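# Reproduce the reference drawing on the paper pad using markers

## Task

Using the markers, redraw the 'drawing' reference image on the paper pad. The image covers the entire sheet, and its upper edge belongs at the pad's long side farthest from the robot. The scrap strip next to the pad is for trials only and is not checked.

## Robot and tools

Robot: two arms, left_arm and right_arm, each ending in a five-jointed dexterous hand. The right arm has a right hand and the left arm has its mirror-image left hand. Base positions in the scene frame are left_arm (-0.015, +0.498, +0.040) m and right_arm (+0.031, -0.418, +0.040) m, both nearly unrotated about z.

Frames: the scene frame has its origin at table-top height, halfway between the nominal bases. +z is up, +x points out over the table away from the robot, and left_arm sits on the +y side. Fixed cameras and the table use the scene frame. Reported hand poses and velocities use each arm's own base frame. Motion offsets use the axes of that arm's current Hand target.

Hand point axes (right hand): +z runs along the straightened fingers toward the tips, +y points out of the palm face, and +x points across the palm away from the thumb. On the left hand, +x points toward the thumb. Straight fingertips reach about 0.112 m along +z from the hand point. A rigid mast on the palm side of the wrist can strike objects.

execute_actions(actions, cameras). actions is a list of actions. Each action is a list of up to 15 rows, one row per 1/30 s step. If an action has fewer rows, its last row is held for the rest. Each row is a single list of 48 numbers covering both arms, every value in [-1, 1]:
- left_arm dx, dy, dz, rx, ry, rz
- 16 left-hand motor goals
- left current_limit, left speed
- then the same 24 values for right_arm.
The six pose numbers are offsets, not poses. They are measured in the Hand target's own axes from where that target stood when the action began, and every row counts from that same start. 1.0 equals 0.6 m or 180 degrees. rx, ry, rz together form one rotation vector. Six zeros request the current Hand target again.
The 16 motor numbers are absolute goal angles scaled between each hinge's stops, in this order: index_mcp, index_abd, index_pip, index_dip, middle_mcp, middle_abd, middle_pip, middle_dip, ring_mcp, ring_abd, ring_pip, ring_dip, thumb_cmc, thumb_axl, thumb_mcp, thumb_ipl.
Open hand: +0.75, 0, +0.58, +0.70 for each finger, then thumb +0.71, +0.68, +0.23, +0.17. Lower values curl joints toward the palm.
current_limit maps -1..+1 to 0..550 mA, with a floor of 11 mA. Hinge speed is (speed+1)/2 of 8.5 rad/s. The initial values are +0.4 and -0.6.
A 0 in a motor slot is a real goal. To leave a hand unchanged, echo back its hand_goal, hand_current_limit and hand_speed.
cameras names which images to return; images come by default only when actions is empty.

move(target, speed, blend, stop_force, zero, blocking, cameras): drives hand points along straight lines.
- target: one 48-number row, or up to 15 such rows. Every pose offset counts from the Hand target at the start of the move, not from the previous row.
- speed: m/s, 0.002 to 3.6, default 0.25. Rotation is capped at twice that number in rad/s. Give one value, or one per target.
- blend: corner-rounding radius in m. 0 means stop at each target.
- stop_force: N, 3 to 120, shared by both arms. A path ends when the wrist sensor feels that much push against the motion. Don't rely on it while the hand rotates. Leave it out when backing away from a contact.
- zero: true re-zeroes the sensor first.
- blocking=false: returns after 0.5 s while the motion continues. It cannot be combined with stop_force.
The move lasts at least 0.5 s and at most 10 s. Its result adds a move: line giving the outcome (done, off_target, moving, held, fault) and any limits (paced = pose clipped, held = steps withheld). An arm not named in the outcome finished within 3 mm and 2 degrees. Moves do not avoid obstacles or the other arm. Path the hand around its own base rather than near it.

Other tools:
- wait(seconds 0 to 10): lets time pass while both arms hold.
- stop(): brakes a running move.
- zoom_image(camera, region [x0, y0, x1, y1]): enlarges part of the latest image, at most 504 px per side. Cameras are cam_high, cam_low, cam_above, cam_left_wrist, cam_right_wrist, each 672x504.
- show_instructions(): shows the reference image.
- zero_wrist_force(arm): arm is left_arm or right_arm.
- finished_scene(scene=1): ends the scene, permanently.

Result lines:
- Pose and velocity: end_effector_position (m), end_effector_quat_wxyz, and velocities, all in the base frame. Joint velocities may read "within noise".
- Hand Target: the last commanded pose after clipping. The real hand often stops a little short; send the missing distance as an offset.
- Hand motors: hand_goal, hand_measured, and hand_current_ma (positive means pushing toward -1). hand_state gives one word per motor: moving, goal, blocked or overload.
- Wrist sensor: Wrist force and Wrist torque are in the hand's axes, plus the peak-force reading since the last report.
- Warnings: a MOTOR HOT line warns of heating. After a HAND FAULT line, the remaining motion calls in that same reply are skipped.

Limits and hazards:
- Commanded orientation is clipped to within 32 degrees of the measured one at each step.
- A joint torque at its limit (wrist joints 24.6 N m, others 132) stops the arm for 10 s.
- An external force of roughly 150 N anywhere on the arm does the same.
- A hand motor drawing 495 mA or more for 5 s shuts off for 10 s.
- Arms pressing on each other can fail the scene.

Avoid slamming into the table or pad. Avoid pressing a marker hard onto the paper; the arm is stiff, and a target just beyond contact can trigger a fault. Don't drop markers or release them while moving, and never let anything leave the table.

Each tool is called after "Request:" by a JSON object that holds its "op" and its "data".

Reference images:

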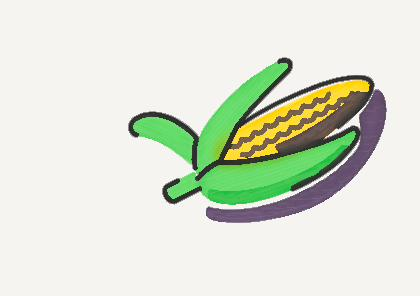

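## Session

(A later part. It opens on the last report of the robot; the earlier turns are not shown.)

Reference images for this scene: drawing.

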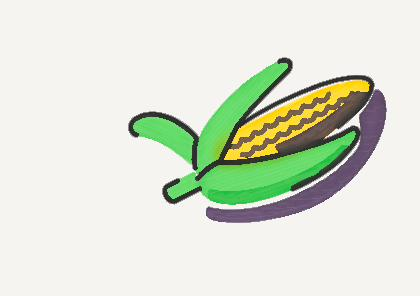

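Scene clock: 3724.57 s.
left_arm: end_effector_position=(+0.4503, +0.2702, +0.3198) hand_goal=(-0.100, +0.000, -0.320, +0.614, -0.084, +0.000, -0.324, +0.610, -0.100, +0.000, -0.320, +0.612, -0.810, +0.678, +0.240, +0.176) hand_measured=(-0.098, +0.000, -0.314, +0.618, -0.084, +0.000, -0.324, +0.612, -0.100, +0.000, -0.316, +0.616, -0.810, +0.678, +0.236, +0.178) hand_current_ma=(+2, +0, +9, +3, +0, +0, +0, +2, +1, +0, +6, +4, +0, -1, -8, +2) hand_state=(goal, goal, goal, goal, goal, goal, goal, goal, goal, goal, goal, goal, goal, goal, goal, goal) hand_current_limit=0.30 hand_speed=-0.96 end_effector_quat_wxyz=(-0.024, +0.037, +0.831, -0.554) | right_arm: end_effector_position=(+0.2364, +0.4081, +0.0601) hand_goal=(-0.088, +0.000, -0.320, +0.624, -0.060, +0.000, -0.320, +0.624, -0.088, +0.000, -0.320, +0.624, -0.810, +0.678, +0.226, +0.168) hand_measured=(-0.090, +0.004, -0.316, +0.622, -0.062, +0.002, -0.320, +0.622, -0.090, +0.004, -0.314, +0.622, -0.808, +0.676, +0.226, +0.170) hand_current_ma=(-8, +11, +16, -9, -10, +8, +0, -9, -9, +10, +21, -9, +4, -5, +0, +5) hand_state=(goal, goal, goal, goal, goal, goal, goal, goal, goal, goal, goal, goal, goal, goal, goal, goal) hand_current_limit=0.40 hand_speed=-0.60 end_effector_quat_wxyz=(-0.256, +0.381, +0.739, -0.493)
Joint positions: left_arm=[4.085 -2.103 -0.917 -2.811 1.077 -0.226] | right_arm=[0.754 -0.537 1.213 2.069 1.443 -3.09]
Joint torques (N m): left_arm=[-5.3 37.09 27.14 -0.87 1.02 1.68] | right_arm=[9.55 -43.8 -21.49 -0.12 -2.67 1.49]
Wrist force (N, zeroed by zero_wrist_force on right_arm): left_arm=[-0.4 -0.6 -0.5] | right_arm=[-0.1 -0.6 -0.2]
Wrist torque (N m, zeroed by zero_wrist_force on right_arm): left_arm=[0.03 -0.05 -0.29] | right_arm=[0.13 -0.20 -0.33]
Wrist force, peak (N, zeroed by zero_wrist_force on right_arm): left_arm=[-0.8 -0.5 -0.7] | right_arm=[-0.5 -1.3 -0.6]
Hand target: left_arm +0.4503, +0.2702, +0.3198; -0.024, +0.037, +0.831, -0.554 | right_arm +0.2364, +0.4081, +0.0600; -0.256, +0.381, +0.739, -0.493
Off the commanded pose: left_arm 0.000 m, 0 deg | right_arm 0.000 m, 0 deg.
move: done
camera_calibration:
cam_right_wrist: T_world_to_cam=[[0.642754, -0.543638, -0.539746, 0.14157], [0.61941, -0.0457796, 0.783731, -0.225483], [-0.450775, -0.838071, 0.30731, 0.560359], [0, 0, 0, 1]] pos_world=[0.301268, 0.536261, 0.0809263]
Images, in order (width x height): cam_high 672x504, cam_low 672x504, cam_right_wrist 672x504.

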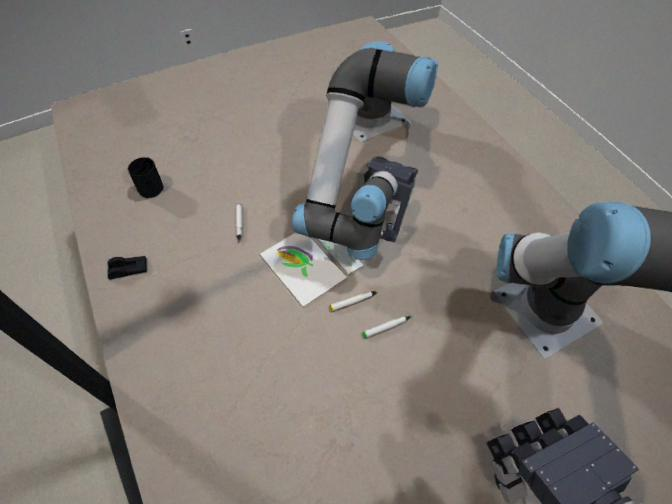

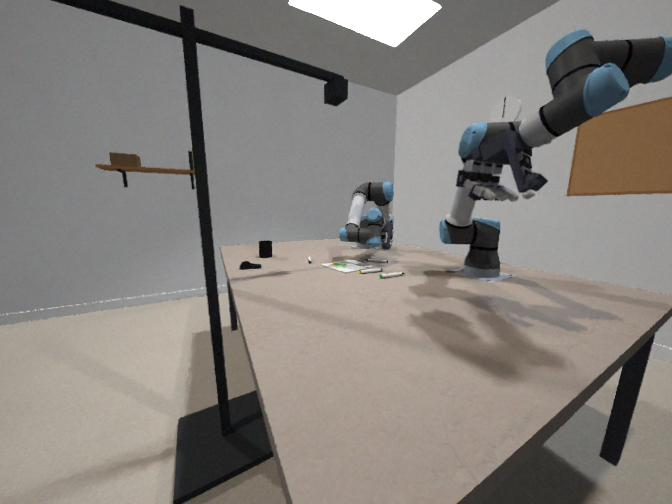

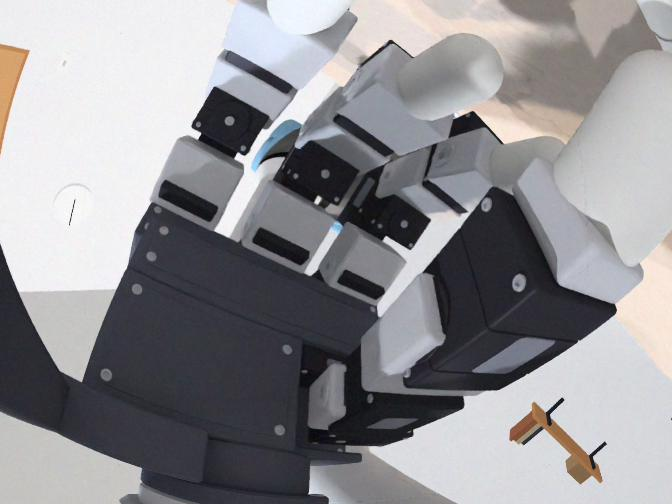

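Request:
{"op": "move", "data": {"target": [0,0,0,0,0,0,-0.1,0,-0.32,0.614,-0.085,0,-0.325,0.61,-0.1,0,-0.32,0.612,-0.81,0.678,0.24,0.175,0.3,-0.96,0,0.0538,0.0224,0,0,0,-0.088,0,-0.32,0.624,-0.06,0,-0.32,0.624,-0.088,0,-0.32,0.624,-0.81,0.678,0.226,0.168,0.4,-0.6], "speed": 0.08, "stop_force": 5, "cameras": ["cam_right_wrist", "cam_low"]}}

Request:
{"op": "zoom_image", "data": {"camera": "cam_right_wrist", "region": [400, 0, 672, 204]}}

Request:
{"op": "zoom_image", "data": {"camera": "cam_low", "region": [320, 200, 420, 290]}}

Scene clock: 3734.83 s.
left_arm: end_effector_position=(+0.4503, +0.2702, +0.3198) hand_goal=(-0.100, +0.000, -0.320, +0.614, -0.084, +0.000, -0.324, +0.610, -0.100, +0.000, -0.320, +0.612, -0.810, +0.678, +0.240, +0.176) hand_measured=(-0.098, +0.000, -0.314, +0.618, -0.084, +0.000, -0.324, +0.612, -0.100, +0.000, -0.316, +0.616, -0.810, +0.678, +0.236, +0.178) hand_current_ma=(+2, +0, +9, +3, +0, +0, +0, +2, +1, +0, +6, +4, +0, -1, -8, +2) hand_state=(goal, goal, goal, goal, goal, goal, goal, goal, goal, goal, goal, goal, goal, goal, goal, goal) hand_current_limit=0.30 hand_speed=-0.96 end_effector_quat_wxyz=(-0.024, +0.037, +0.831, -0.554) | right_arm: end_effector_position=(+0.2363, +0.4081, +0.0250) hand_goal=(-0.088, +0.000, -0.320, +0.624, -0.060, +0.000, -0.320, +0.624, -0.088, +0.000, -0.320, +0.624, -0.810, +0.678, +0.226, +0.168) hand_measured=(-0.090, +0.004, -0.316, +0.622, -0.062, +0.002, -0.320, +0.622, -0.090, +0.004, -0.314, +0.622, -0.808, +0.676, +0.226, +0.170) hand_current_ma=(-8, +11, +16, -9, -10, +8, +0, -9, -9, +10, +21, -9, +4, -5, +0, +5) hand_state=(goal, goal, goal, goal, goal, goal, goal, goal, goal, goal, goal, goal, goal, goal, goal, goal) hand_current_limit=0.40 hand_speed=-0.60 end_effector_quat_wxyz=(-0.256, +0.381, +0.739, -0.493)
Joint positions: left_arm=[4.085 -2.103 -0.917 -2.811 1.077 -0.226] | right_arm=[0.754 -0.48 1.203 2.023 1.443 -3.09]
Joint torques (N m): left_arm=[-5.44 36.4 27.54 -0.6 0.87 1.75] | right_arm=[9.37 -45.14 -21.43 0 -2.55 1.54]
Wrist force (N, zeroed by zero_wrist_force on right_arm): left_arm=[-0.3 -0.7 -0.6] | right_arm=[-0.3 -0.7 -0.1]
Wrist torque (N m, zeroed by zero_wrist_force on right_arm): left_arm=[0.03 -0.08 -0.28] | right_arm=[0.10 -0.17 -0.35]
Wrist force, peak (N, zeroed by zero_wrist_force on right_arm): left_arm=[-0.5 -1.0 -0.5] | right_arm=[-0.4 -1.2 -0.3]
Hand target: left_arm +0.4503, +0.2702, +0.3198; -0.024, +0.037, +0.831, -0.554 | right_arm +0.2363, +0.4081, +0.0250; -0.256, +0.381, +0.739, -0.493
Off the commanded pose: left_arm 0.000 m, 0 deg | right_arm 0.000 m, 0 deg.
move: done
camera_calibration:
cam_right_wrist: T_world_to_cam=[[0.642754, -0.543638, -0.539746, 0.122689], [0.61941, -0.0457796, 0.783731, -0.197912], [-0.450775, -0.838071, 0.30731, 0.571101], [0, 0, 0, 1]] pos_world=[0.301168, 0.536261, 0.0458263]
Images, in order (width x height): cam_low 672x504, cam_right_wrist 672x504.

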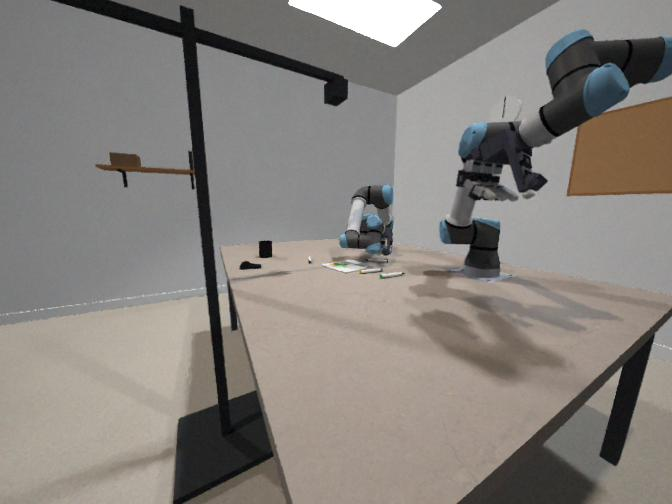

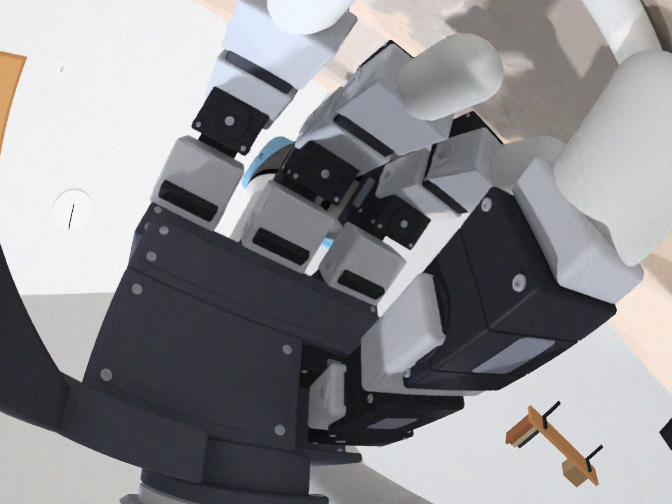

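Scaled by 1.853 from the camera's 672x504 image, which has a finer 960x720 frame.

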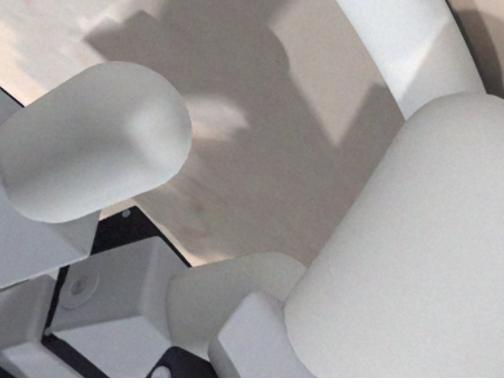

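Scaled by 5.040.

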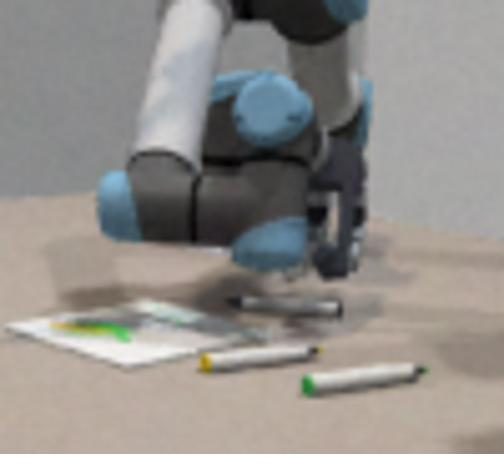

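Request:
{"op": "move", "data": {"target": [0,0,0,0,0,0,-0.1,0,-0.32,0.614,-0.085,0,-0.325,0.61,-0.1,0,-0.32,0.612,-0.81,0.678,0.24,0.175,0.3,-0.96,-0.0174,0.0144,-0.013,0,-0.0077,-0.0032,-0.088,0,-0.32,0.624,-0.06,0,-0.32,0.624,-0.088,0,-0.32,0.624,-0.81,0.678,0.226,0.168,0.4,-0.6], "speed": 0.05, "cameras": ["cam_right_wrist"]}}

Request:
{"op": "zoom_image", "data": {"camera": "cam_right_wrist", "region": [400, 0, 672, 204]}}

Scene clock: 3788.57 s.
left_arm: end_effector_position=(+0.4503, +0.2702, +0.3198) hand_goal=(-0.100, +0.000, -0.320, +0.614, -0.084, +0.000, -0.324, +0.610, -0.100, +0.000, -0.320, +0.612, -0.810, +0.678, +0.240, +0.176) hand_measured=(-0.098, +0.000, -0.314, +0.618, -0.084, +0.000, -0.324, +0.612, -0.100, +0.000, -0.316, +0.616, -0.810, +0.678, +0.236, +0.178) hand_current_ma=(+2, +0, +9, +3, +0, +0, +0, +2, +1, +0, +6, +4, +0, -1, -8, +2) hand_state=(goal, goal, goal, goal, goal, goal, goal, goal, goal, goal, goal, goal, goal, goal, goal, goal) hand_current_limit=0.30 hand_speed=-0.96 end_effector_quat_wxyz=(-0.024, +0.037, +0.831, -0.554) | right_arm: end_effector_position=(+0.2509, +0.4057, +0.0200) hand_goal=(-0.088, +0.000, -0.320, +0.624, -0.060, +0.000, -0.320, +0.624, -0.088, +0.000, -0.320, +0.624, -0.810, +0.678, +0.226, +0.168) hand_measured=(-0.090, +0.004, -0.316, +0.622, -0.062, +0.002, -0.320, +0.622, -0.090, +0.004, -0.314, +0.622, -0.808, +0.676, +0.226, +0.170) hand_current_ma=(-8, +11, +16, -9, -10, +8, +0, -9, -9, +10, +21, -9, +4, -5, +0, +5) hand_state=(goal, goal, goal, goal, goal, goal, goal, goal, goal, goal, goal, goal, goal, goal, goal, goal) hand_current_limit=0.40 hand_speed=-0.60 end_effector_quat_wxyz=(-0.249, +0.372, +0.744, -0.497)
Joint positions: left_arm=[4.085 -2.103 -0.917 -2.811 1.077 -0.226] | right_arm=[0.743 -0.458 1.169 2.036 1.478 -3.104]
Joint torques (N m): left_arm=[-6.32 36.63 27.12 -0.7 1.11 1.83] | right_arm=[-11.98 -44.7 -20.4 5.25 2.56 -1.44]
Wrist force (N, zeroed by zero_wrist_force on right_arm): left_arm=[-0.3 -0.6 -0.5] | right_arm=[-0.2 -0.7 -0.1]
Wrist torque (N m, zeroed by zero_wrist_force on right_arm): left_arm=[0.05 -0.06 -0.28] | right_arm=[0.10 -0.19 -0.32]
Wrist force, peak (N, zeroed by zero_wrist_force on right_arm): left_arm=[-0.5 -0.8 -0.6] | right_arm=[-0.4 -0.9 -0.3]
Hand target: left_arm +0.4503, +0.2702, +0.3198; -0.024, +0.037, +0.831, -0.554 | right_arm +0.2509, +0.4057, +0.0200; -0.249, +0.372, +0.744, -0.497
Off the commanded pose: left_arm 0.000 m, 0 deg | right_arm 0.000 m, 0 deg.
move: done
camera_calibration:
cam_right_wrist: T_world_to_cam=[[0.656722, -0.526715, -0.53971, 0.0989852], [0.620359, -0.0296147, 0.783758, -0.209885], [-0.428801, -0.849526, 0.307304, 0.57629], [0, 0, 0, 1]] pos_world=[0.312312, 0.535495, 0.0408263]
Images, in order (width x height): cam_right_wrist 672x504.

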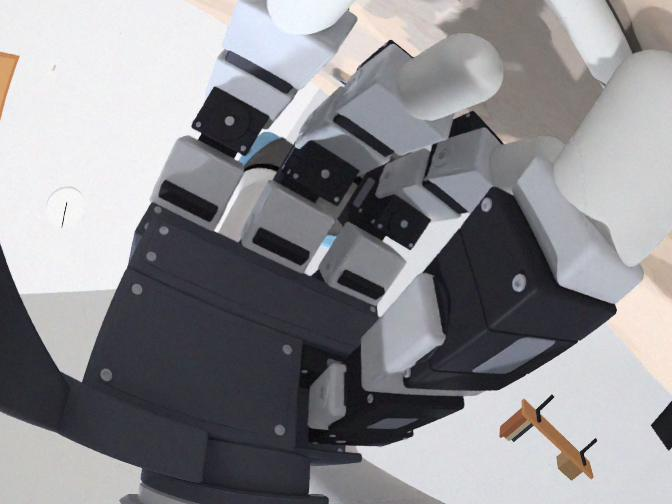

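Scaled by 1.853 from the camera's 672x504 image, which has a finer 960x720 frame.

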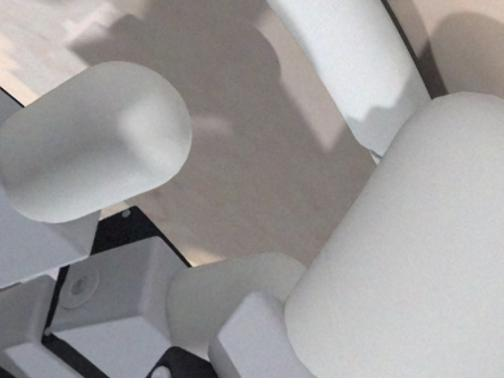

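Request:
{"op": "move", "data": {"target": [0,0,0,0,0,0,-0.1,0,-0.32,0.614,-0.085,0,-0.325,0.61,-0.1,0,-0.32,0.612,-0.81,0.678,0.24,0.175,0.3,-0.96,0,0.0519,0.0171,0,0,0,-0.088,0,-0.32,0.624,-0.06,0,-0.32,0.624,-0.088,0,-0.32,0.624,-0.81,0.678,0.226,0.168,0.4,-0.6], "speed": 0.04, "stop_force": 5, "cameras": ["cam_right_wrist", "cam_low"]}}

Request:
{"op": "zoom_image", "data": {"camera": "cam_right_wrist", "region": [400, 0, 672, 204]}}

Request:
{"op": "zoom_image", "data": {"camera": "cam_low", "region": [320, 200, 420, 290]}}

Scene clock: 3801.93 s.
left_arm: end_effector_position=(+0.4503, +0.2702, +0.3198) hand_goal=(-0.100, +0.000, -0.320, +0.614, -0.084, +0.000, -0.324, +0.610, -0.100, +0.000, -0.320, +0.612, -0.810, +0.678, +0.240, +0.176) hand_measured=(-0.098, +0.000, -0.314, +0.618, -0.084, +0.000, -0.324, +0.612, -0.100, +0.000, -0.316, +0.616, -0.810, +0.678, +0.236, +0.178) hand_current_ma=(+2, +0, +9, +3, +0, +0, +0, +2, +1, +0, +6, +4, +0, -1, -8, +2) hand_state=(goal, goal, goal, goal, goal, goal, goal, goal, goal, goal, goal, goal, goal, goal, goal, goal) hand_current_limit=0.30 hand_speed=-0.96 end_effector_quat_wxyz=(-0.024, +0.037, +0.831, -0.554) | right_arm: end_effector_position=(+0.2528, +0.4072, -0.0127) hand_goal=(-0.088, +0.000, -0.320, +0.624, -0.060, +0.000, -0.320, +0.624, -0.088, +0.000, -0.320, +0.624, -0.810, +0.678, +0.226, +0.168) hand_measured=(-0.090, +0.004, -0.316, +0.622, -0.062, +0.002, -0.320, +0.622, -0.090, +0.004, -0.314, +0.622, -0.808, +0.676, +0.226, +0.170) hand_current_ma=(-8, +11, +16, -9, -10, +8, +0, -9, -9, +10, +19, -9, +4, -5, +0, +5) hand_state=(goal, goal, goal, goal, goal, goal, goal, goal, goal, goal, goal, goal, goal, goal, goal, goal) hand_current_limit=0.40 hand_speed=-0.60 end_effector_quat_wxyz=(-0.249, +0.372, +0.744, -0.497)
Joint positions: left_arm=[4.085 -2.103 -0.917 -2.811 1.077 -0.226] | right_arm=[0.743 -0.397 1.14 2.004 1.478 -3.105]
Joint torques (N m): left_arm=[-6.65 36.69 26.82 -0.78 1.04 1.64] | right_arm=[-11.27 -46.36 -19.94 -0.08 2.44 -1.29]
Wrist force (N, zeroed by zero_wrist_force on right_arm): left_arm=[-0.5 -0.7 -0.6] | right_arm=[-0.3 -0.6 -0.2]
Wrist torque (N m, zeroed by zero_wrist_force on right_arm): left_arm=[0.04 -0.05 -0.29] | right_arm=[0.11 -0.16 -0.33]
Wrist force, peak (N, zeroed by zero_wrist_force on right_arm): left_arm=[-0.2 -1.0 -0.7] | right_arm=[-0.3 -1.1 -0.1]
Hand target: left_arm +0.4503, +0.2702, +0.3198; -0.024, +0.037, +0.831, -0.554 | right_arm +0.2528, +0.4072, -0.0127; -0.249, +0.372, +0.744, -0.497
Off the commanded pose: left_arm 0.000 m, 0 deg | right_arm 0.000 m, 0 deg.
move: done
camera_calibration:
cam_right_wrist: T_world_to_cam=[[0.656774, -0.526615, -0.539745, 0.0807441], [0.620386, -0.0295582, 0.783739, -0.185491], [-0.428683, -0.84959, 0.307292, 0.588468], [0, 0, 0, 1]] pos_world=[0.314311, 0.536995, 0.00812642]
Images, in order (width x height): cam_low 672x504, cam_right_wrist 672x504.

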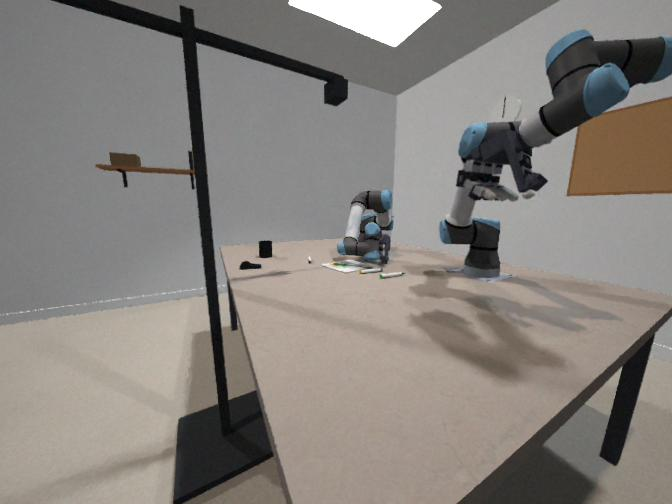

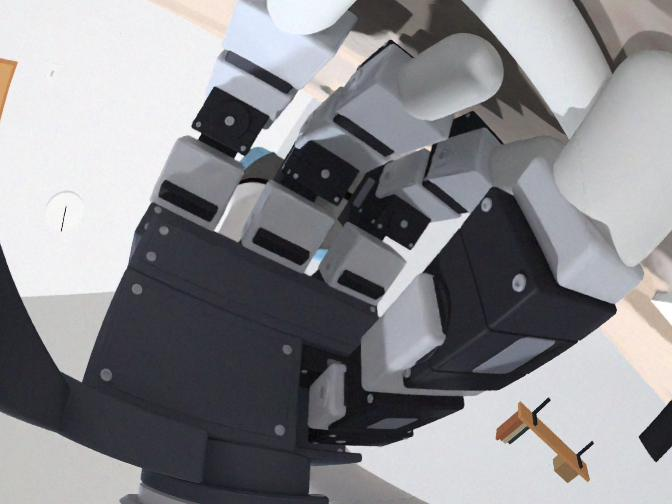

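Scaled by 1.853 from the camera's 672x504 image, which has a finer 960x720 frame.

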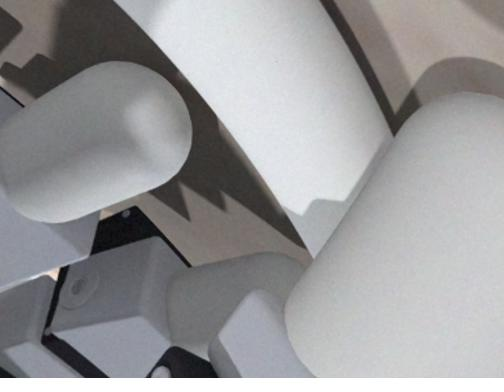

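Scaled by 5.040.

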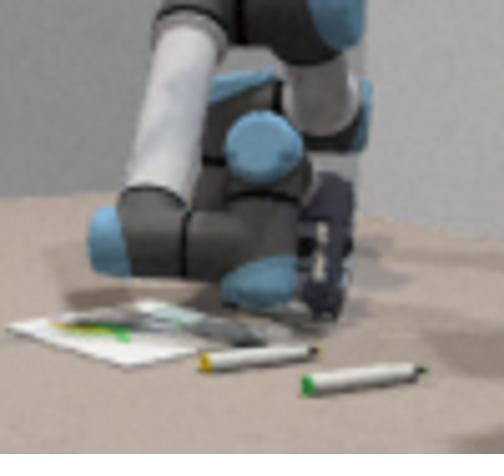

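Request:
{"op": "move", "data": {"target": [0,0,0,0,0,0,-0.1,0,-0.32,0.614,-0.085,0,-0.325,0.61,-0.1,0,-0.32,0.612,-0.81,0.678,0.24,0.175,0.3,-0.96,0,0,0,0,0,0,-0.088,0,-0.32,0.624,-0.06,0,-0.32,0.624,-0.088,0,-0.32,0.624,-0.81,0.678,0.03,0.168,0.3,-0.9], "cameras": ["cam_right_wrist"]}}

Request:
{"op": "zoom_image", "data": {"camera": "cam_right_wrist", "region": [400, 0, 672, 250]}}

Scene clock: 3807.67 s.
left_arm: end_effector_position=(+0.4503, +0.2702, +0.3198) hand_goal=(-0.100, +0.000, -0.320, +0.614, -0.084, +0.000, -0.324, +0.610, -0.100, +0.000, -0.320, +0.612, -0.810, +0.678, +0.240, +0.176) hand_measured=(-0.098, +0.000, -0.314, +0.618, -0.084, +0.000, -0.324, +0.612, -0.100, +0.000, -0.316, +0.616, -0.810, +0.678, +0.236, +0.178) hand_current_ma=(+2, +0, +9, +3, +0, +0, +0, +2, +1, +0, +6, +4, +0, -1, -8, +2) hand_state=(goal, goal, goal, goal, goal, goal, goal, goal, goal, goal, goal, goal, goal, goal, goal, goal) hand_current_limit=0.30 hand_speed=-0.96 end_effector_quat_wxyz=(-0.024, +0.037, +0.831, -0.554) | right_arm: end_effector_position=(+0.2528, +0.4072, -0.0127) hand_goal=(-0.088, +0.000, -0.320, +0.624, -0.060, +0.000, -0.320, +0.624, -0.088, +0.000, -0.320, +0.624, -0.810, +0.678, +0.030, +0.168) hand_measured=(-0.088, +0.004, -0.316, +0.622, -0.062, +0.002, -0.320, +0.622, -0.088, +0.004, -0.316, +0.622, -0.808, +0.676, +0.074, +0.174) hand_current_ma=(+2, +11, +14, -8, -10, +8, +0, -9, +0, +10, +18, -8, +4, -5, +256, +33) hand_state=(goal, goal, goal, goal, goal, goal, goal, goal, goal, goal, goal, goal, goal, goal, blocked, goal) hand_current_limit=0.30 hand_speed=-0.90 end_effector_quat_wxyz=(-0.249, +0.372, +0.744, -0.497)
Joint positions: left_arm=[4.085 -2.103 -0.917 -2.811 1.077 -0.226] | right_arm=[0.743 -0.397 1.14 2.004 1.478 -3.105]
Joint torques (N m): left_arm=[-6.51 36.16 27.23 -0.69 0.92 1.72] | right_arm=[-10.28 -46.57 -20.72 0 2.56 -0.6]
Wrist force (N, zeroed by zero_wrist_force on right_arm): left_arm=[-0.4 -0.7 -0.6] | right_arm=[-0.3 -2.1 -1.5]
Wrist torque (N m, zeroed by zero_wrist_force on right_arm): left_arm=[0.03 -0.06 -0.29] | right_arm=[0.00 -0.13 -0.37]
Wrist force, peak (N, zeroed by zero_wrist_force on right_arm): left_arm=[-0.4 -0.9 -0.6] | right_arm=[-0.2 -2.8 -1.5]
Hand target: left_arm +0.4503, +0.2702, +0.3198; -0.024, +0.037, +0.831, -0.554 | right_arm +0.2528, +0.4072, -0.0127; -0.249, +0.372, +0.744, -0.497
Off the commanded pose: left_arm 0.000 m, 0 deg | right_arm 0.000 m, 0 deg.
move: done
camera_calibration:
cam_right_wrist: T_world_to_cam=[[0.656774, -0.526615, -0.539745, 0.0807441], [0.620386, -0.0295582, 0.783739, -0.185491], [-0.428683, -0.84959, 0.307292, 0.588468], [0, 0, 0, 1]] pos_world=[0.314311, 0.536995, 0.00812642]
Images, in order (width x height): cam_right_wrist 672x504.

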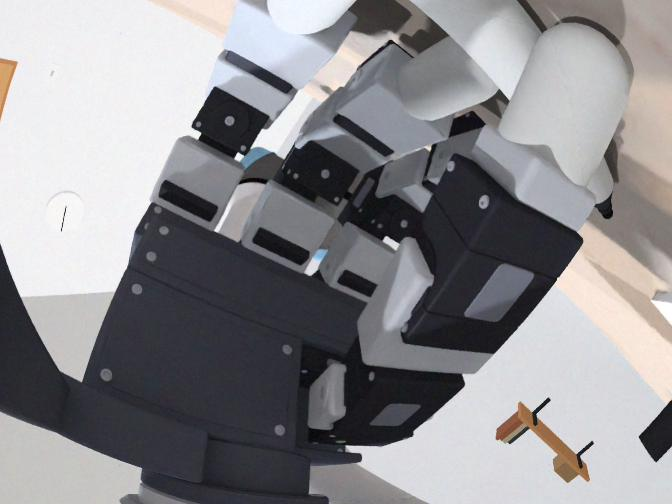

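Scaled by 1.853 from the camera's 672x504 image, which has a finer 960x720 frame.

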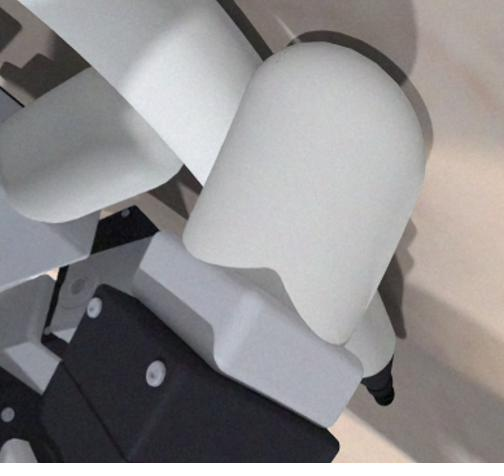

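Request:
{"op": "move", "data": {"target": [0,0,0,0,0,0,-0.1,0,-0.32,0.614,-0.085,0,-0.325,0.61,-0.1,0,-0.32,0.612,-0.81,0.678,0.24,0.175,0.3,-0.96,0,0,0,0,0,0,-0.13,0,-0.33,0.61,-0.09,0,-0.33,0.61,-0.13,0,-0.33,0.61,-0.81,0.678,-0.02,0.13,0.5,-0.9]}}

Request:
{"op": "move", "data": {"target": [0,0,0,0,0,0,-0.1,0,-0.32,0.614,-0.085,0,-0.325,0.61,-0.1,0,-0.32,0.612,-0.81,0.678,0.24,0.175,0.3,-0.96,0,0,0,0,0,0,-0.165,0,-0.345,0.6,-0.12,0,-0.34,0.6,-0.165,0,-0.345,0.6,-0.81,0.678,-0.05,0.1,0.75,-0.9]}}

Request:
{"op": "move", "data": {"target": [[0,0,0,0,0,0,-0.1,0,-0.32,0.614,-0.085,0,-0.325,0.61,-0.1,0,-0.32,0.612,-0.81,0.678,0.24,0.175,0.3,-0.96,0,-0.0923,-0.0385,0,0,0,-0.165,0,-0.345,0.6,-0.12,0,-0.34,0.6,-0.165,0,-0.345,0.6,-0.81,0.678,-0.05,0.1,0.75,-0.9],[0,0,0,0,0,0,-0.1,0,-0.32,0.614,-0.085,0,-0.325,0.61,-0.1,0,-0.32,0.612,-0.81,0.678,0.24,0.175,0.3,-0.96,0,-0.4731,-0.1971,0,0,0,-0.165,0,-0.345,0.6,-0.12,0,-0.34,0.6,-0.165,0,-0.345,0.6,-0.81,0.678,-0.05,0.1,0.75,-0.9]], "speed": [0.08, 0.2], "blend": [0.02, 0], "cameras": ["cam_right_wrist", "cam_high"]}}

Request:
{"op": "zoom_image", "data": {"camera": "cam_right_wrist", "region": [400, 0, 672, 250]}}

Scene clock: 3816.90 s.
left_arm: end_effector_position=(+0.4503, +0.2702, +0.3198) hand_goal=(-0.100, +0.000, -0.320, +0.614, -0.084, +0.000, -0.324, +0.610, -0.100, +0.000, -0.320, +0.612, -0.810, +0.678, +0.240, +0.176) hand_measured=(-0.098, +0.000, -0.314, +0.618, -0.084, +0.000, -0.324, +0.612, -0.100, +0.000, -0.316, +0.616, -0.810, +0.678, +0.236, +0.178) hand_current_ma=(+2, +0, +9, +3, +0, +0, +0, +2, +1, +0, +6, +4, +0, -1, -8, +2) hand_state=(goal, goal, goal, goal, goal, goal, goal, goal, goal, goal, goal, goal, goal, goal, goal, goal) hand_current_limit=0.30 hand_speed=-0.96 end_effector_quat_wxyz=(-0.024, +0.037, +0.831, -0.554) | right_arm: end_effector_position=(+0.2528, +0.4072, -0.0127) hand_goal=(-0.130, +0.000, -0.330, +0.610, -0.090, +0.000, -0.330, +0.610, -0.130, +0.000, -0.330, +0.610, -0.810, +0.678, -0.020, +0.130) hand_measured=(-0.088, +0.004, -0.318, +0.618, -0.076, +0.002, -0.322, +0.614, -0.088, +0.004, -0.318, +0.618, -0.808, +0.676, +0.072, +0.170) hand_current_ma=(+189, +11, +46, +34, +63, +8, +29, +17, +190, +10, +50, +32, +4, -5, +413, +243) hand_state=(blocked, goal, goal, goal, goal, goal, goal, goal, blocked, goal, goal, goal, goal, goal, blocked, blocked) hand_current_limit=0.50 hand_speed=-0.90 end_effector_quat_wxyz=(-0.249, +0.372, +0.744, -0.497)
Joint positions: left_arm=[4.085 -2.103 -0.917 -2.811 1.077 -0.226] | right_arm=[0.743 -0.397 1.14 2.004 1.478 -3.105]
Joint torques (N m): left_arm=[-6.76 37.15 27.5 -0.77 1 1.55] | right_arm=[-10.18 -47.63 -14.14 0.05 2.51 0.08]
Wrist force (N, zeroed by zero_wrist_force on right_arm): left_arm=[-0.4 -0.6 -0.5] | right_arm=[-0.3 -0.6 0.0]
Wrist torque (N m, zeroed by zero_wrist_force on right_arm): left_arm=[0.04 -0.06 -0.29] | right_arm=[0.09 -0.18 -0.33]
Wrist force, peak (N, zeroed by zero_wrist_force on right_arm): left_arm=[-0.2 -0.8 -0.7] | right_arm=[-0.2 -2.7 -1.3]
Hand target: left_arm +0.4503, +0.2702, +0.3198; -0.024, +0.037, +0.831, -0.554 | right_arm +0.2528, +0.4072, -0.0127; -0.249, +0.372, +0.744, -0.497
Off the commanded pose: left_arm 0.000 m, 0 deg | right_arm 0.000 m, 0 deg.
move: done

Scene clock: 3817.40 s.
left_arm: end_effector_position=(+0.4503, +0.2702, +0.3198) hand_goal=(-0.100, +0.000, -0.320, +0.614, -0.084, +0.000, -0.324, +0.610, -0.100, +0.000, -0.320, +0.612, -0.810, +0.678, +0.240, +0.176) hand_measured=(-0.098, +0.000, -0.314, +0.618, -0.084, +0.000, -0.324, +0.612, -0.100, +0.000, -0.316, +0.616, -0.810, +0.678, +0.236, +0.178) hand_current_ma=(+2, +0, +9, +3, +0, +0, +0, +2, +1, +0, +6, +4, +0, -1, -8, +2) hand_state=(goal, goal, goal, goal, goal, goal, goal, goal, goal, goal, goal, goal, goal, goal, goal, goal) hand_current_limit=0.30 hand_speed=-0.96 end_effector_quat_wxyz=(-0.024, +0.037, +0.831, -0.554) | right_arm: end_effector_position=(+0.2528, +0.4072, -0.0127) hand_goal=(-0.164, +0.000, -0.344, +0.600, -0.120, +0.000, -0.340, +0.600, -0.164, +0.000, -0.344, +0.600, -0.810, +0.678, -0.050, +0.100) hand_measured=(-0.094, +0.004, -0.318, +0.616, -0.080, +0.002, -0.322, +0.610, -0.094, +0.004, -0.318, +0.614, -0.808, +0.676, +0.072, +0.168) hand_current_ma=(+337, +11, +106, +63, +185, +8, +71, +43, +339, +10, +112, +58, +4, -5, +481, +417) hand_state=(blocked, goal, blocked, goal, blocked, goal, goal, goal, blocked, goal, blocked, goal, goal, goal, blocked, blocked) hand_current_limit=0.75 hand_speed=-0.90 end_effector_quat_wxyz=(-0.249, +0.372, +0.744, -0.497)
Joint positions: left_arm=[4.085 -2.103 -0.917 -2.811 1.077 -0.226] | right_arm=[0.743 -0.397 1.14 2.004 1.478 -3.105]
Joint torques (N m): left_arm=[-7.36 36.36 26.6 -0.72 0.9 1.76] | right_arm=[-9.65 -47.24 -14.44 0.23 2.45 0.31]
Wrist force (N, zeroed by zero_wrist_force on right_arm): left_arm=[-0.6 -0.6 -0.4] | right_arm=[-0.5 -0.4 0.0]
Wrist torque (N m, zeroed by zero_wrist_force on right_arm): left_arm=[0.03 -0.04 -0.30] | right_arm=[0.11 -0.15 -0.35]
Wrist force, peak (N, zeroed by zero_wrist_force on right_arm): left_arm=[-0.6 -0.9 -0.6] | right_arm=[-0.4 -0.7 -0.3]
Hand target: left_arm +0.4503, +0.2702, +0.3198; -0.024, +0.037, +0.831, -0.554 | right_arm +0.2528, +0.4072, -0.0127; -0.249, +0.372, +0.744, -0.497
Off the commanded pose: left_arm 0.000 m, 0 deg | right_arm 0.000 m, 0 deg.
move: done

Scene clock: 3819.93 s.
left_arm: end_effector_position=(+0.4503, +0.2702, +0.3198) hand_goal=(-0.100, +0.000, -0.320, +0.614, -0.084, +0.000, -0.324, +0.610, -0.100, +0.000, -0.320, +0.612, -0.810, +0.678, +0.240, +0.176) hand_measured=(-0.098, +0.000, -0.314, +0.618, -0.084, +0.000, -0.324, +0.612, -0.100, +0.000, -0.316, +0.616, -0.810, +0.678, +0.236, +0.178) hand_current_ma=(+2, +0, +9, +3, +0, +0, +0, +2, +1, +0, +6, +4, +0, -1, -8, +2) hand_state=(goal, goal, goal, goal, goal, goal, goal, goal, goal, goal, goal, goal, goal, goal, goal, goal) hand_current_limit=0.30 hand_speed=-0.96 end_effector_quat_wxyz=(-0.024, +0.037, +0.831, -0.554) | right_arm: end_effector_position=(+0.2536, +0.4071, +0.2948) hand_goal=(-0.164, +0.000, -0.344, +0.600, -0.120, +0.000, -0.340, +0.600, -0.164, +0.000, -0.344, +0.600, -0.810, +0.678, -0.050, +0.100) hand_measured=(-0.094, +0.004, -0.318, +0.616, -0.080, +0.002, -0.322, +0.610, -0.094, +0.004, -0.318, +0.614, -0.808, +0.676, +0.072, +0.168) hand_current_ma=(+337, +11, +106, +63, +185, +8, +71, +43, +339, +10, +112, +58, +4, -5, +481, +417) hand_state=(blocked, goal, blocked, goal, blocked, goal, goal, goal, blocked, goal, blocked, goal, goal, goal, blocked, blocked) hand_current_limit=0.75 hand_speed=-0.90 end_effector_quat_wxyz=(-0.249, +0.372, +0.744, -0.496)
Joint positions: left_arm=[4.085 -2.103 -0.917 -2.811 1.077 -0.226] | right_arm=[0.742 -0.785 1.027 2.505 1.479 -3.105]
Joint torques (N m): left_arm=[-7.84 36.32 27.43 -0.6 1.02 1.7] | right_arm=[8.98 -57.87 -25.52 5.12 1.93 1.34]
Wrist force (N, zeroed by zero_wrist_force on right_arm): left_arm=[-0.6 -0.9 -0.4] | right_arm=[-0.2 -0.6 0.0]
Wrist torque (N m, zeroed by zero_wrist_force on right_arm): left_arm=[-0.01 -0.03 -0.30] | right_arm=[0.10 -0.20 -0.31]
Wrist force, peak (N, zeroed by zero_wrist_force on right_arm): left_arm=[-0.4 -0.8 -0.8] | right_arm=[-0.1 -1.8 -0.6]
Hand target: left_arm +0.4503, +0.2702, +0.3198; -0.024, +0.037, +0.831, -0.554 | right_arm +0.2536, +0.4072, +0.2948; -0.249, +0.372, +0.744, -0.497
Off the commanded pose: left_arm 0.000 m, 0 deg | right_arm 0.000 m, 0 deg.
move: done
camera_calibration:
cam_right_wrist: T_world_to_cam=[[0.6567, -0.52661, -0.53984, 0.246188], [0.620465, -0.0296211, 0.783674, -0.426961], [-0.428681, -0.849591, 0.307291, 0.494234], [0, 0, 0, 1]] pos_world=[0.315111, 0.536895, 0.315627]
Images, in order (width x height): cam_high 672x504, cam_right_wrist 672x504.

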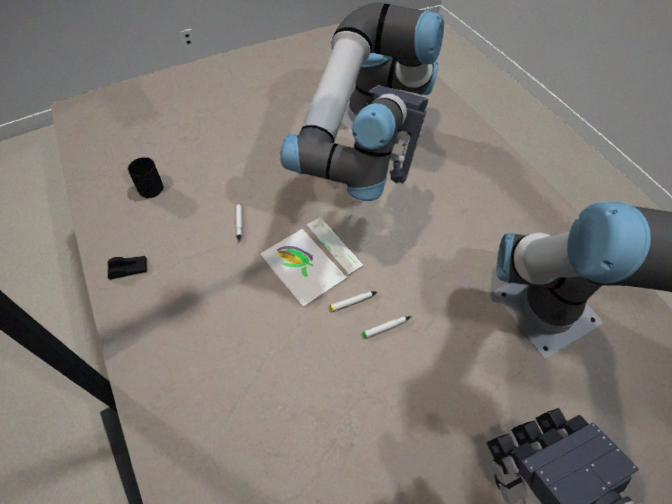

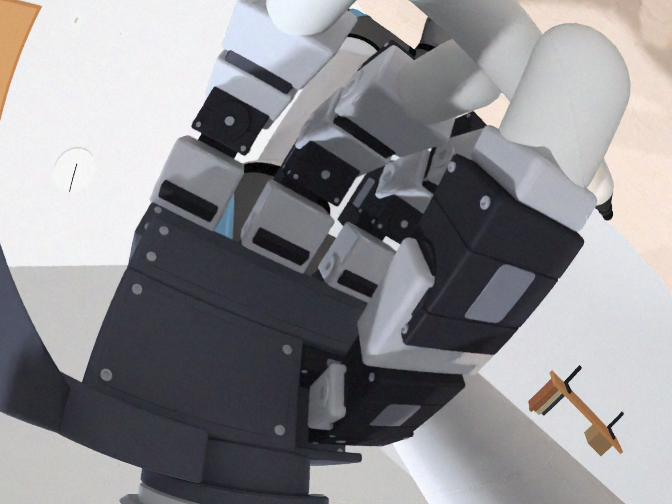

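Scaled by 1.853 from the camera's 672x504 image, which has a finer 960x720 frame.

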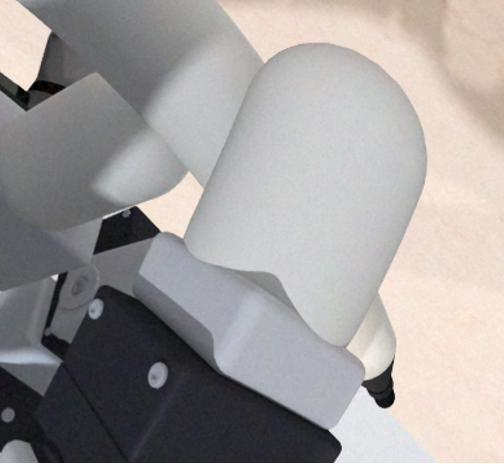

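Request:
{"op": "move", "data": {"target": [0,0,0,0,0,0,-0.1,0,-0.32,0.614,-0.085,0,-0.325,0.61,-0.1,0,-0.32,0.612,-0.81,0.678,0.24,0.175,0.3,-0.96,-0.1423,-0.0408,-0.1415,0,0.3944,0.1643,-0.165,0,-0.345,0.6,-0.12,0,-0.34,0.6,-0.165,0,-0.345,0.6,-0.81,0.678,-0.05,0.1,0.75,-0.9], "speed": 0.2}}

Scene clock: 3833.73 s.
left_arm: end_effector_position=(+0.4503, +0.2702, +0.3198) hand_goal=(-0.100, +0.000, -0.320, +0.614, -0.084, +0.000, -0.324, +0.610, -0.100, +0.000, -0.320, +0.612, -0.810, +0.678, +0.240, +0.176) hand_measured=(-0.098, +0.000, -0.314, +0.618, -0.084, +0.000, -0.324, +0.612, -0.100, +0.000, -0.316, +0.616, -0.810, +0.678, +0.236, +0.178) hand_current_ma=(+2, +0, +9, +3, +0, +0, +0, +2, +1, +0, +6, +4, +0, -1, -8, +2) hand_state=(goal, goal, goal, goal, goal, goal, goal, goal, goal, goal, goal, goal, goal, goal, goal, goal) hand_current_limit=0.30 hand_speed=-0.96 end_effector_quat_wxyz=(-0.024, +0.037, +0.831, -0.554) | right_arm: end_effector_position=(+0.3600, +0.3802, +0.3498) hand_goal=(-0.164, +0.000, -0.344, +0.600, -0.120, +0.000, -0.340, +0.600, -0.164, +0.000, -0.344, +0.600, -0.810, +0.678, -0.050, +0.100) hand_measured=(-0.094, +0.004, -0.318, +0.616, -0.080, +0.002, -0.322, +0.610, -0.094, +0.004, -0.318, +0.614, -0.808, +0.676, +0.072, +0.168) hand_current_ma=(+337, +11, +106, +63, +185, +8, +71, +43, +339, +10, +112, +58, +4, -5, +481, +417) hand_state=(blocked, goal, blocked, goal, blocked, goal, goal, goal, blocked, goal, blocked, goal, goal, goal, blocked, blocked) hand_current_limit=0.75 hand_speed=-0.90 end_effector_quat_wxyz=(-0.503, +0.754, +0.351, -0.235)
Joint positions: left_arm=[4.085 -2.103 -0.917 -2.811 1.077 -0.226] | right_arm=[0.274 -0.961 1.153 2.315 0.703 -2.629]
Joint torques (N m): left_arm=[-7.17 36.78 26.56 -0.81 1.02 1.87] | right_arm=[-11.59 -52.44 -13.34 -0.3 -2.9 1.54]
Wrist force (N, zeroed by zero_wrist_force on right_arm): left_arm=[-0.5 -0.5 -0.5] | right_arm=[-0.6 -0.5 -0.1]
Wrist torque (N m, zeroed by zero_wrist_force on right_arm): left_arm=[0.05 -0.05 -0.30] | right_arm=[0.11 -0.14 -0.45]
Wrist force, peak (N, zeroed by zero_wrist_force on right_arm): left_arm=[-0.7 -0.8 -0.6] | right_arm=[-0.6 -0.7 -0.2]
Hand target: left_arm +0.4503, +0.2702, +0.3198; -0.024, +0.037, +0.831, -0.554 | right_arm +0.3601, +0.3802, +0.3498; -0.503, +0.754, +0.351, -0.235
Off the commanded pose: left_arm 0.000 m, 0 deg | right_arm 0.000 m, 0 deg.
move: done

Request:
{"op": "move", "data": {"target": [0,0,0,0,0,0,-0.1,0,-0.32,0.614,-0.085,0,-0.325,0.61,-0.1,0,-0.32,0.612,-0.81,0.678,0.24,0.175,0.3,-0.96,0.3127,0.4472,0.1393,-0.1006,0.2131,-0.2787,-0.165,0,-0.345,0.6,-0.12,0,-0.34,0.6,-0.165,0,-0.345,0.6,-0.81,0.678,-0.05,0.1,0.75,-0.9], "speed": 0.2}}

Request:
{"op": "zero_wrist_force", "data": {"arm": "right_arm"}}

Request:
{"op": "execute_actions", "data": {"actions": [], "cameras": ["cam_right_wrist", "cam_above"]}}

Request:
{"op": "zoom_image", "data": {"camera": "cam_right_wrist", "region": [500, 60, 672, 272]}}

Scene clock: 3844.90 s.
left_arm: end_effector_position=(+0.4503, +0.2702, +0.3198) hand_goal=(-0.100, +0.000, -0.320, +0.614, -0.084, +0.000, -0.324, +0.610, -0.100, +0.000, -0.320, +0.612, -0.810, +0.678, +0.240, +0.176) hand_measured=(-0.098, +0.000, -0.314, +0.618, -0.084, +0.000, -0.324, +0.612, -0.100, +0.000, -0.316, +0.616, -0.810, +0.678, +0.236, +0.178) hand_current_ma=(+2, +0, +9, +3, +0, +0, +0, +2, +1, +0, +6, +4, +0, -1, -8, +2) hand_state=(goal, goal, goal, goal, goal, goal, goal, goal, goal, goal, goal, goal, goal, goal, goal, goal) hand_current_limit=0.30 hand_speed=-0.96 end_effector_quat_wxyz=(-0.024, +0.037, +0.831, -0.554) | right_arm: end_effector_position=(+0.5001, +0.5070, +0.0697) hand_goal=(-0.164, +0.000, -0.344, +0.600, -0.120, +0.000, -0.340, +0.600, -0.164, +0.000, -0.344, +0.600, -0.810, +0.678, -0.050, +0.100) hand_measured=(-0.094, +0.004, -0.318, +0.616, -0.080, +0.002, -0.322, +0.610, -0.094, +0.004, -0.318, +0.614, -0.808, +0.676, +0.072, +0.168) hand_current_ma=(+337, +13, +106, +63, +185, +9, +71, +43, +339, +12, +112, +58, +7, -5, +481, +417) hand_state=(blocked, goal, blocked, goal, blocked, goal, goal, goal, blocked, goal, blocked, goal, goal, goal, blocked, blocked) hand_current_limit=0.75 hand_speed=-0.90 end_effector_quat_wxyz=(-0.519, +0.638, +0.483, +0.302)
Joint positions: left_arm=[4.085 -2.103 -0.917 -2.811 1.077 -0.226] | right_arm=[0.326 -0.82 1.447 0.331 0.349 -2.104]
Joint torques (N m): left_arm=[-7.41 36.49 26.98 -0.64 1.02 1.82] | right_arm=[9.9 -54.46 -10.46 -0.94 1.29 1.23]
Wrist force (N, zeroed by zero_wrist_force on right_arm): left_arm=[-0.3 -0.8 -0.7] | right_arm=[-0.3 0.0 0.1]
Wrist torque (N m, zeroed by zero_wrist_force on right_arm): left_arm=[0.02 -0.08 -0.27] | right_arm=[0.00 0.03 -0.12]
Wrist force, peak (N, zeroed by zero_wrist_force on right_arm): left_arm=[-0.5 -0.9 -0.6] | right_arm=[-0.8 -1.1 -0.2]
Hand target: left_arm +0.4503, +0.2702, +0.3198; -0.024, +0.037, +0.831, -0.554 | right_arm +0.5001, +0.5070, +0.0697; -0.519, +0.638, +0.483, +0.302
Off the commanded pose: left_arm 0.000 m, 0 deg | right_arm 0.000 m, 0 deg.
move: done

Wrist force sensor zeroed.

Scene clock: 3844.90 s.
left_arm: end_effector_position=(+0.4503, +0.2702, +0.3198) hand_goal=(-0.100, +0.000, -0.320, +0.614, -0.084, +0.000, -0.324, +0.610, -0.100, +0.000, -0.320, +0.612, -0.810, +0.678, +0.240, +0.176) hand_measured=(-0.098, +0.000, -0.314, +0.618, -0.084, +0.000, -0.324, +0.612, -0.100, +0.000, -0.316, +0.616, -0.810, +0.678, +0.236, +0.178) hand_current_ma=(+2, +0, +9, +3, +0, +0, +0, +2, +1, +0, +6, +4, +0, -1, -8, +2) hand_state=(goal, goal, goal, goal, goal, goal, goal, goal, goal, goal, goal, goal, goal, goal, goal, goal) hand_current_limit=0.30 hand_speed=-0.96 end_effector_quat_wxyz=(-0.024, +0.037, +0.831, -0.554) | right_arm: end_effector_position=(+0.5001, +0.5070, +0.0697) hand_goal=(-0.164, +0.000, -0.344, +0.600, -0.120, +0.000, -0.340, +0.600, -0.164, +0.000, -0.344, +0.600, -0.810, +0.678, -0.050, +0.100) hand_measured=(-0.094, +0.004, -0.318, +0.616, -0.080, +0.002, -0.322, +0.610, -0.094, +0.004, -0.318, +0.614, -0.808, +0.676, +0.072, +0.168) hand_current_ma=(+337, +13, +106, +63, +185, +9, +71, +43, +339, +12, +112, +58, +7, -5, +481, +417) hand_state=(blocked, goal, blocked, goal, blocked, goal, goal, goal, blocked, goal, blocked, goal, goal, goal, blocked, blocked) hand_current_limit=0.75 hand_speed=-0.90 end_effector_quat_wxyz=(-0.519, +0.638, +0.483, +0.302)
Joint positions: left_arm=[4.085 -2.103 -0.917 -2.811 1.077 -0.226] | right_arm=[0.326 -0.82 1.447 0.331 0.349 -2.104]
Joint velocities: within noise
Joint torques (N m): left_arm=[-7.41 36.49 26.98 -0.64 1.02 1.82] | right_arm=[9.9 -54.46 -10.46 -0.94 1.29 1.23]
Wrist force (N, zeroed by zero_wrist_force on right_arm): left_arm=[-0.3 -0.8 -0.7] | right_arm=[0.0 0.0 0.0]
Wrist torque (N m, zeroed by zero_wrist_force on right_arm): left_arm=[0.02 -0.08 -0.27] | right_arm=[0.00 0.00 0.00]
Wrist force, peak (N, zeroed by zero_wrist_force on right_arm): left_arm=[-0.3 -0.8 -0.7] | right_arm=[0.0 0.0 0.0]
Hand target: left_arm +0.4503, +0.2702, +0.3198; -0.024, +0.037, +0.831, -0.554 | right_arm +0.5001, +0.5070, +0.0697; -0.519, +0.638, +0.483, +0.302
Off the commanded pose: left_arm 0.000 m, 0 deg | right_arm 0.000 m, 0 deg.
camera_calibration:
cam_right_wrist: T_world_to_cam=[[0.248675, -0.232866, -0.940178, 0.0984457], [-0.556115, -0.829061, 0.058253, 0.643783], [-0.79303, 0.508361, -0.335667, 0.292493], [0, 0, 0, 1]] pos_world=[0.565492, 0.407968, 0.153234]
Images, in order (width x height): cam_above 672x504, cam_right_wrist 672x504.

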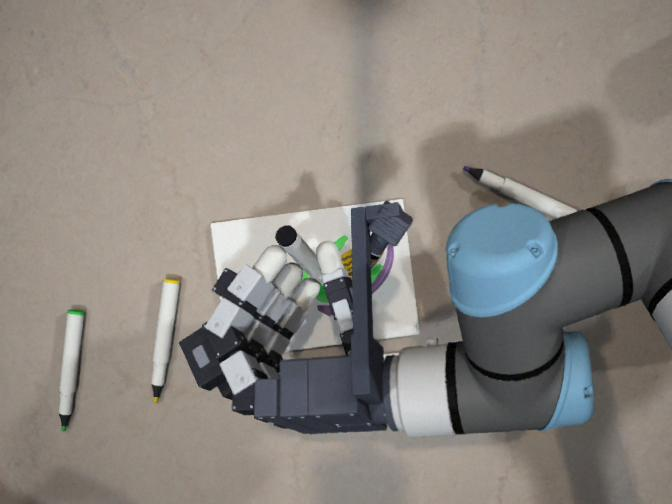

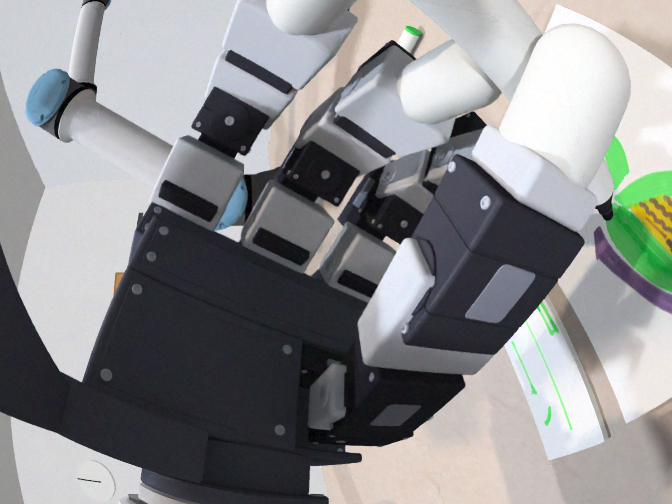

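Scaled by 2.377 from the camera's 672x504 image, which has a finer 960x720 frame.

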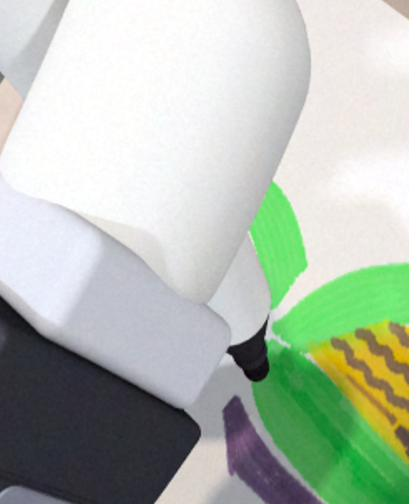

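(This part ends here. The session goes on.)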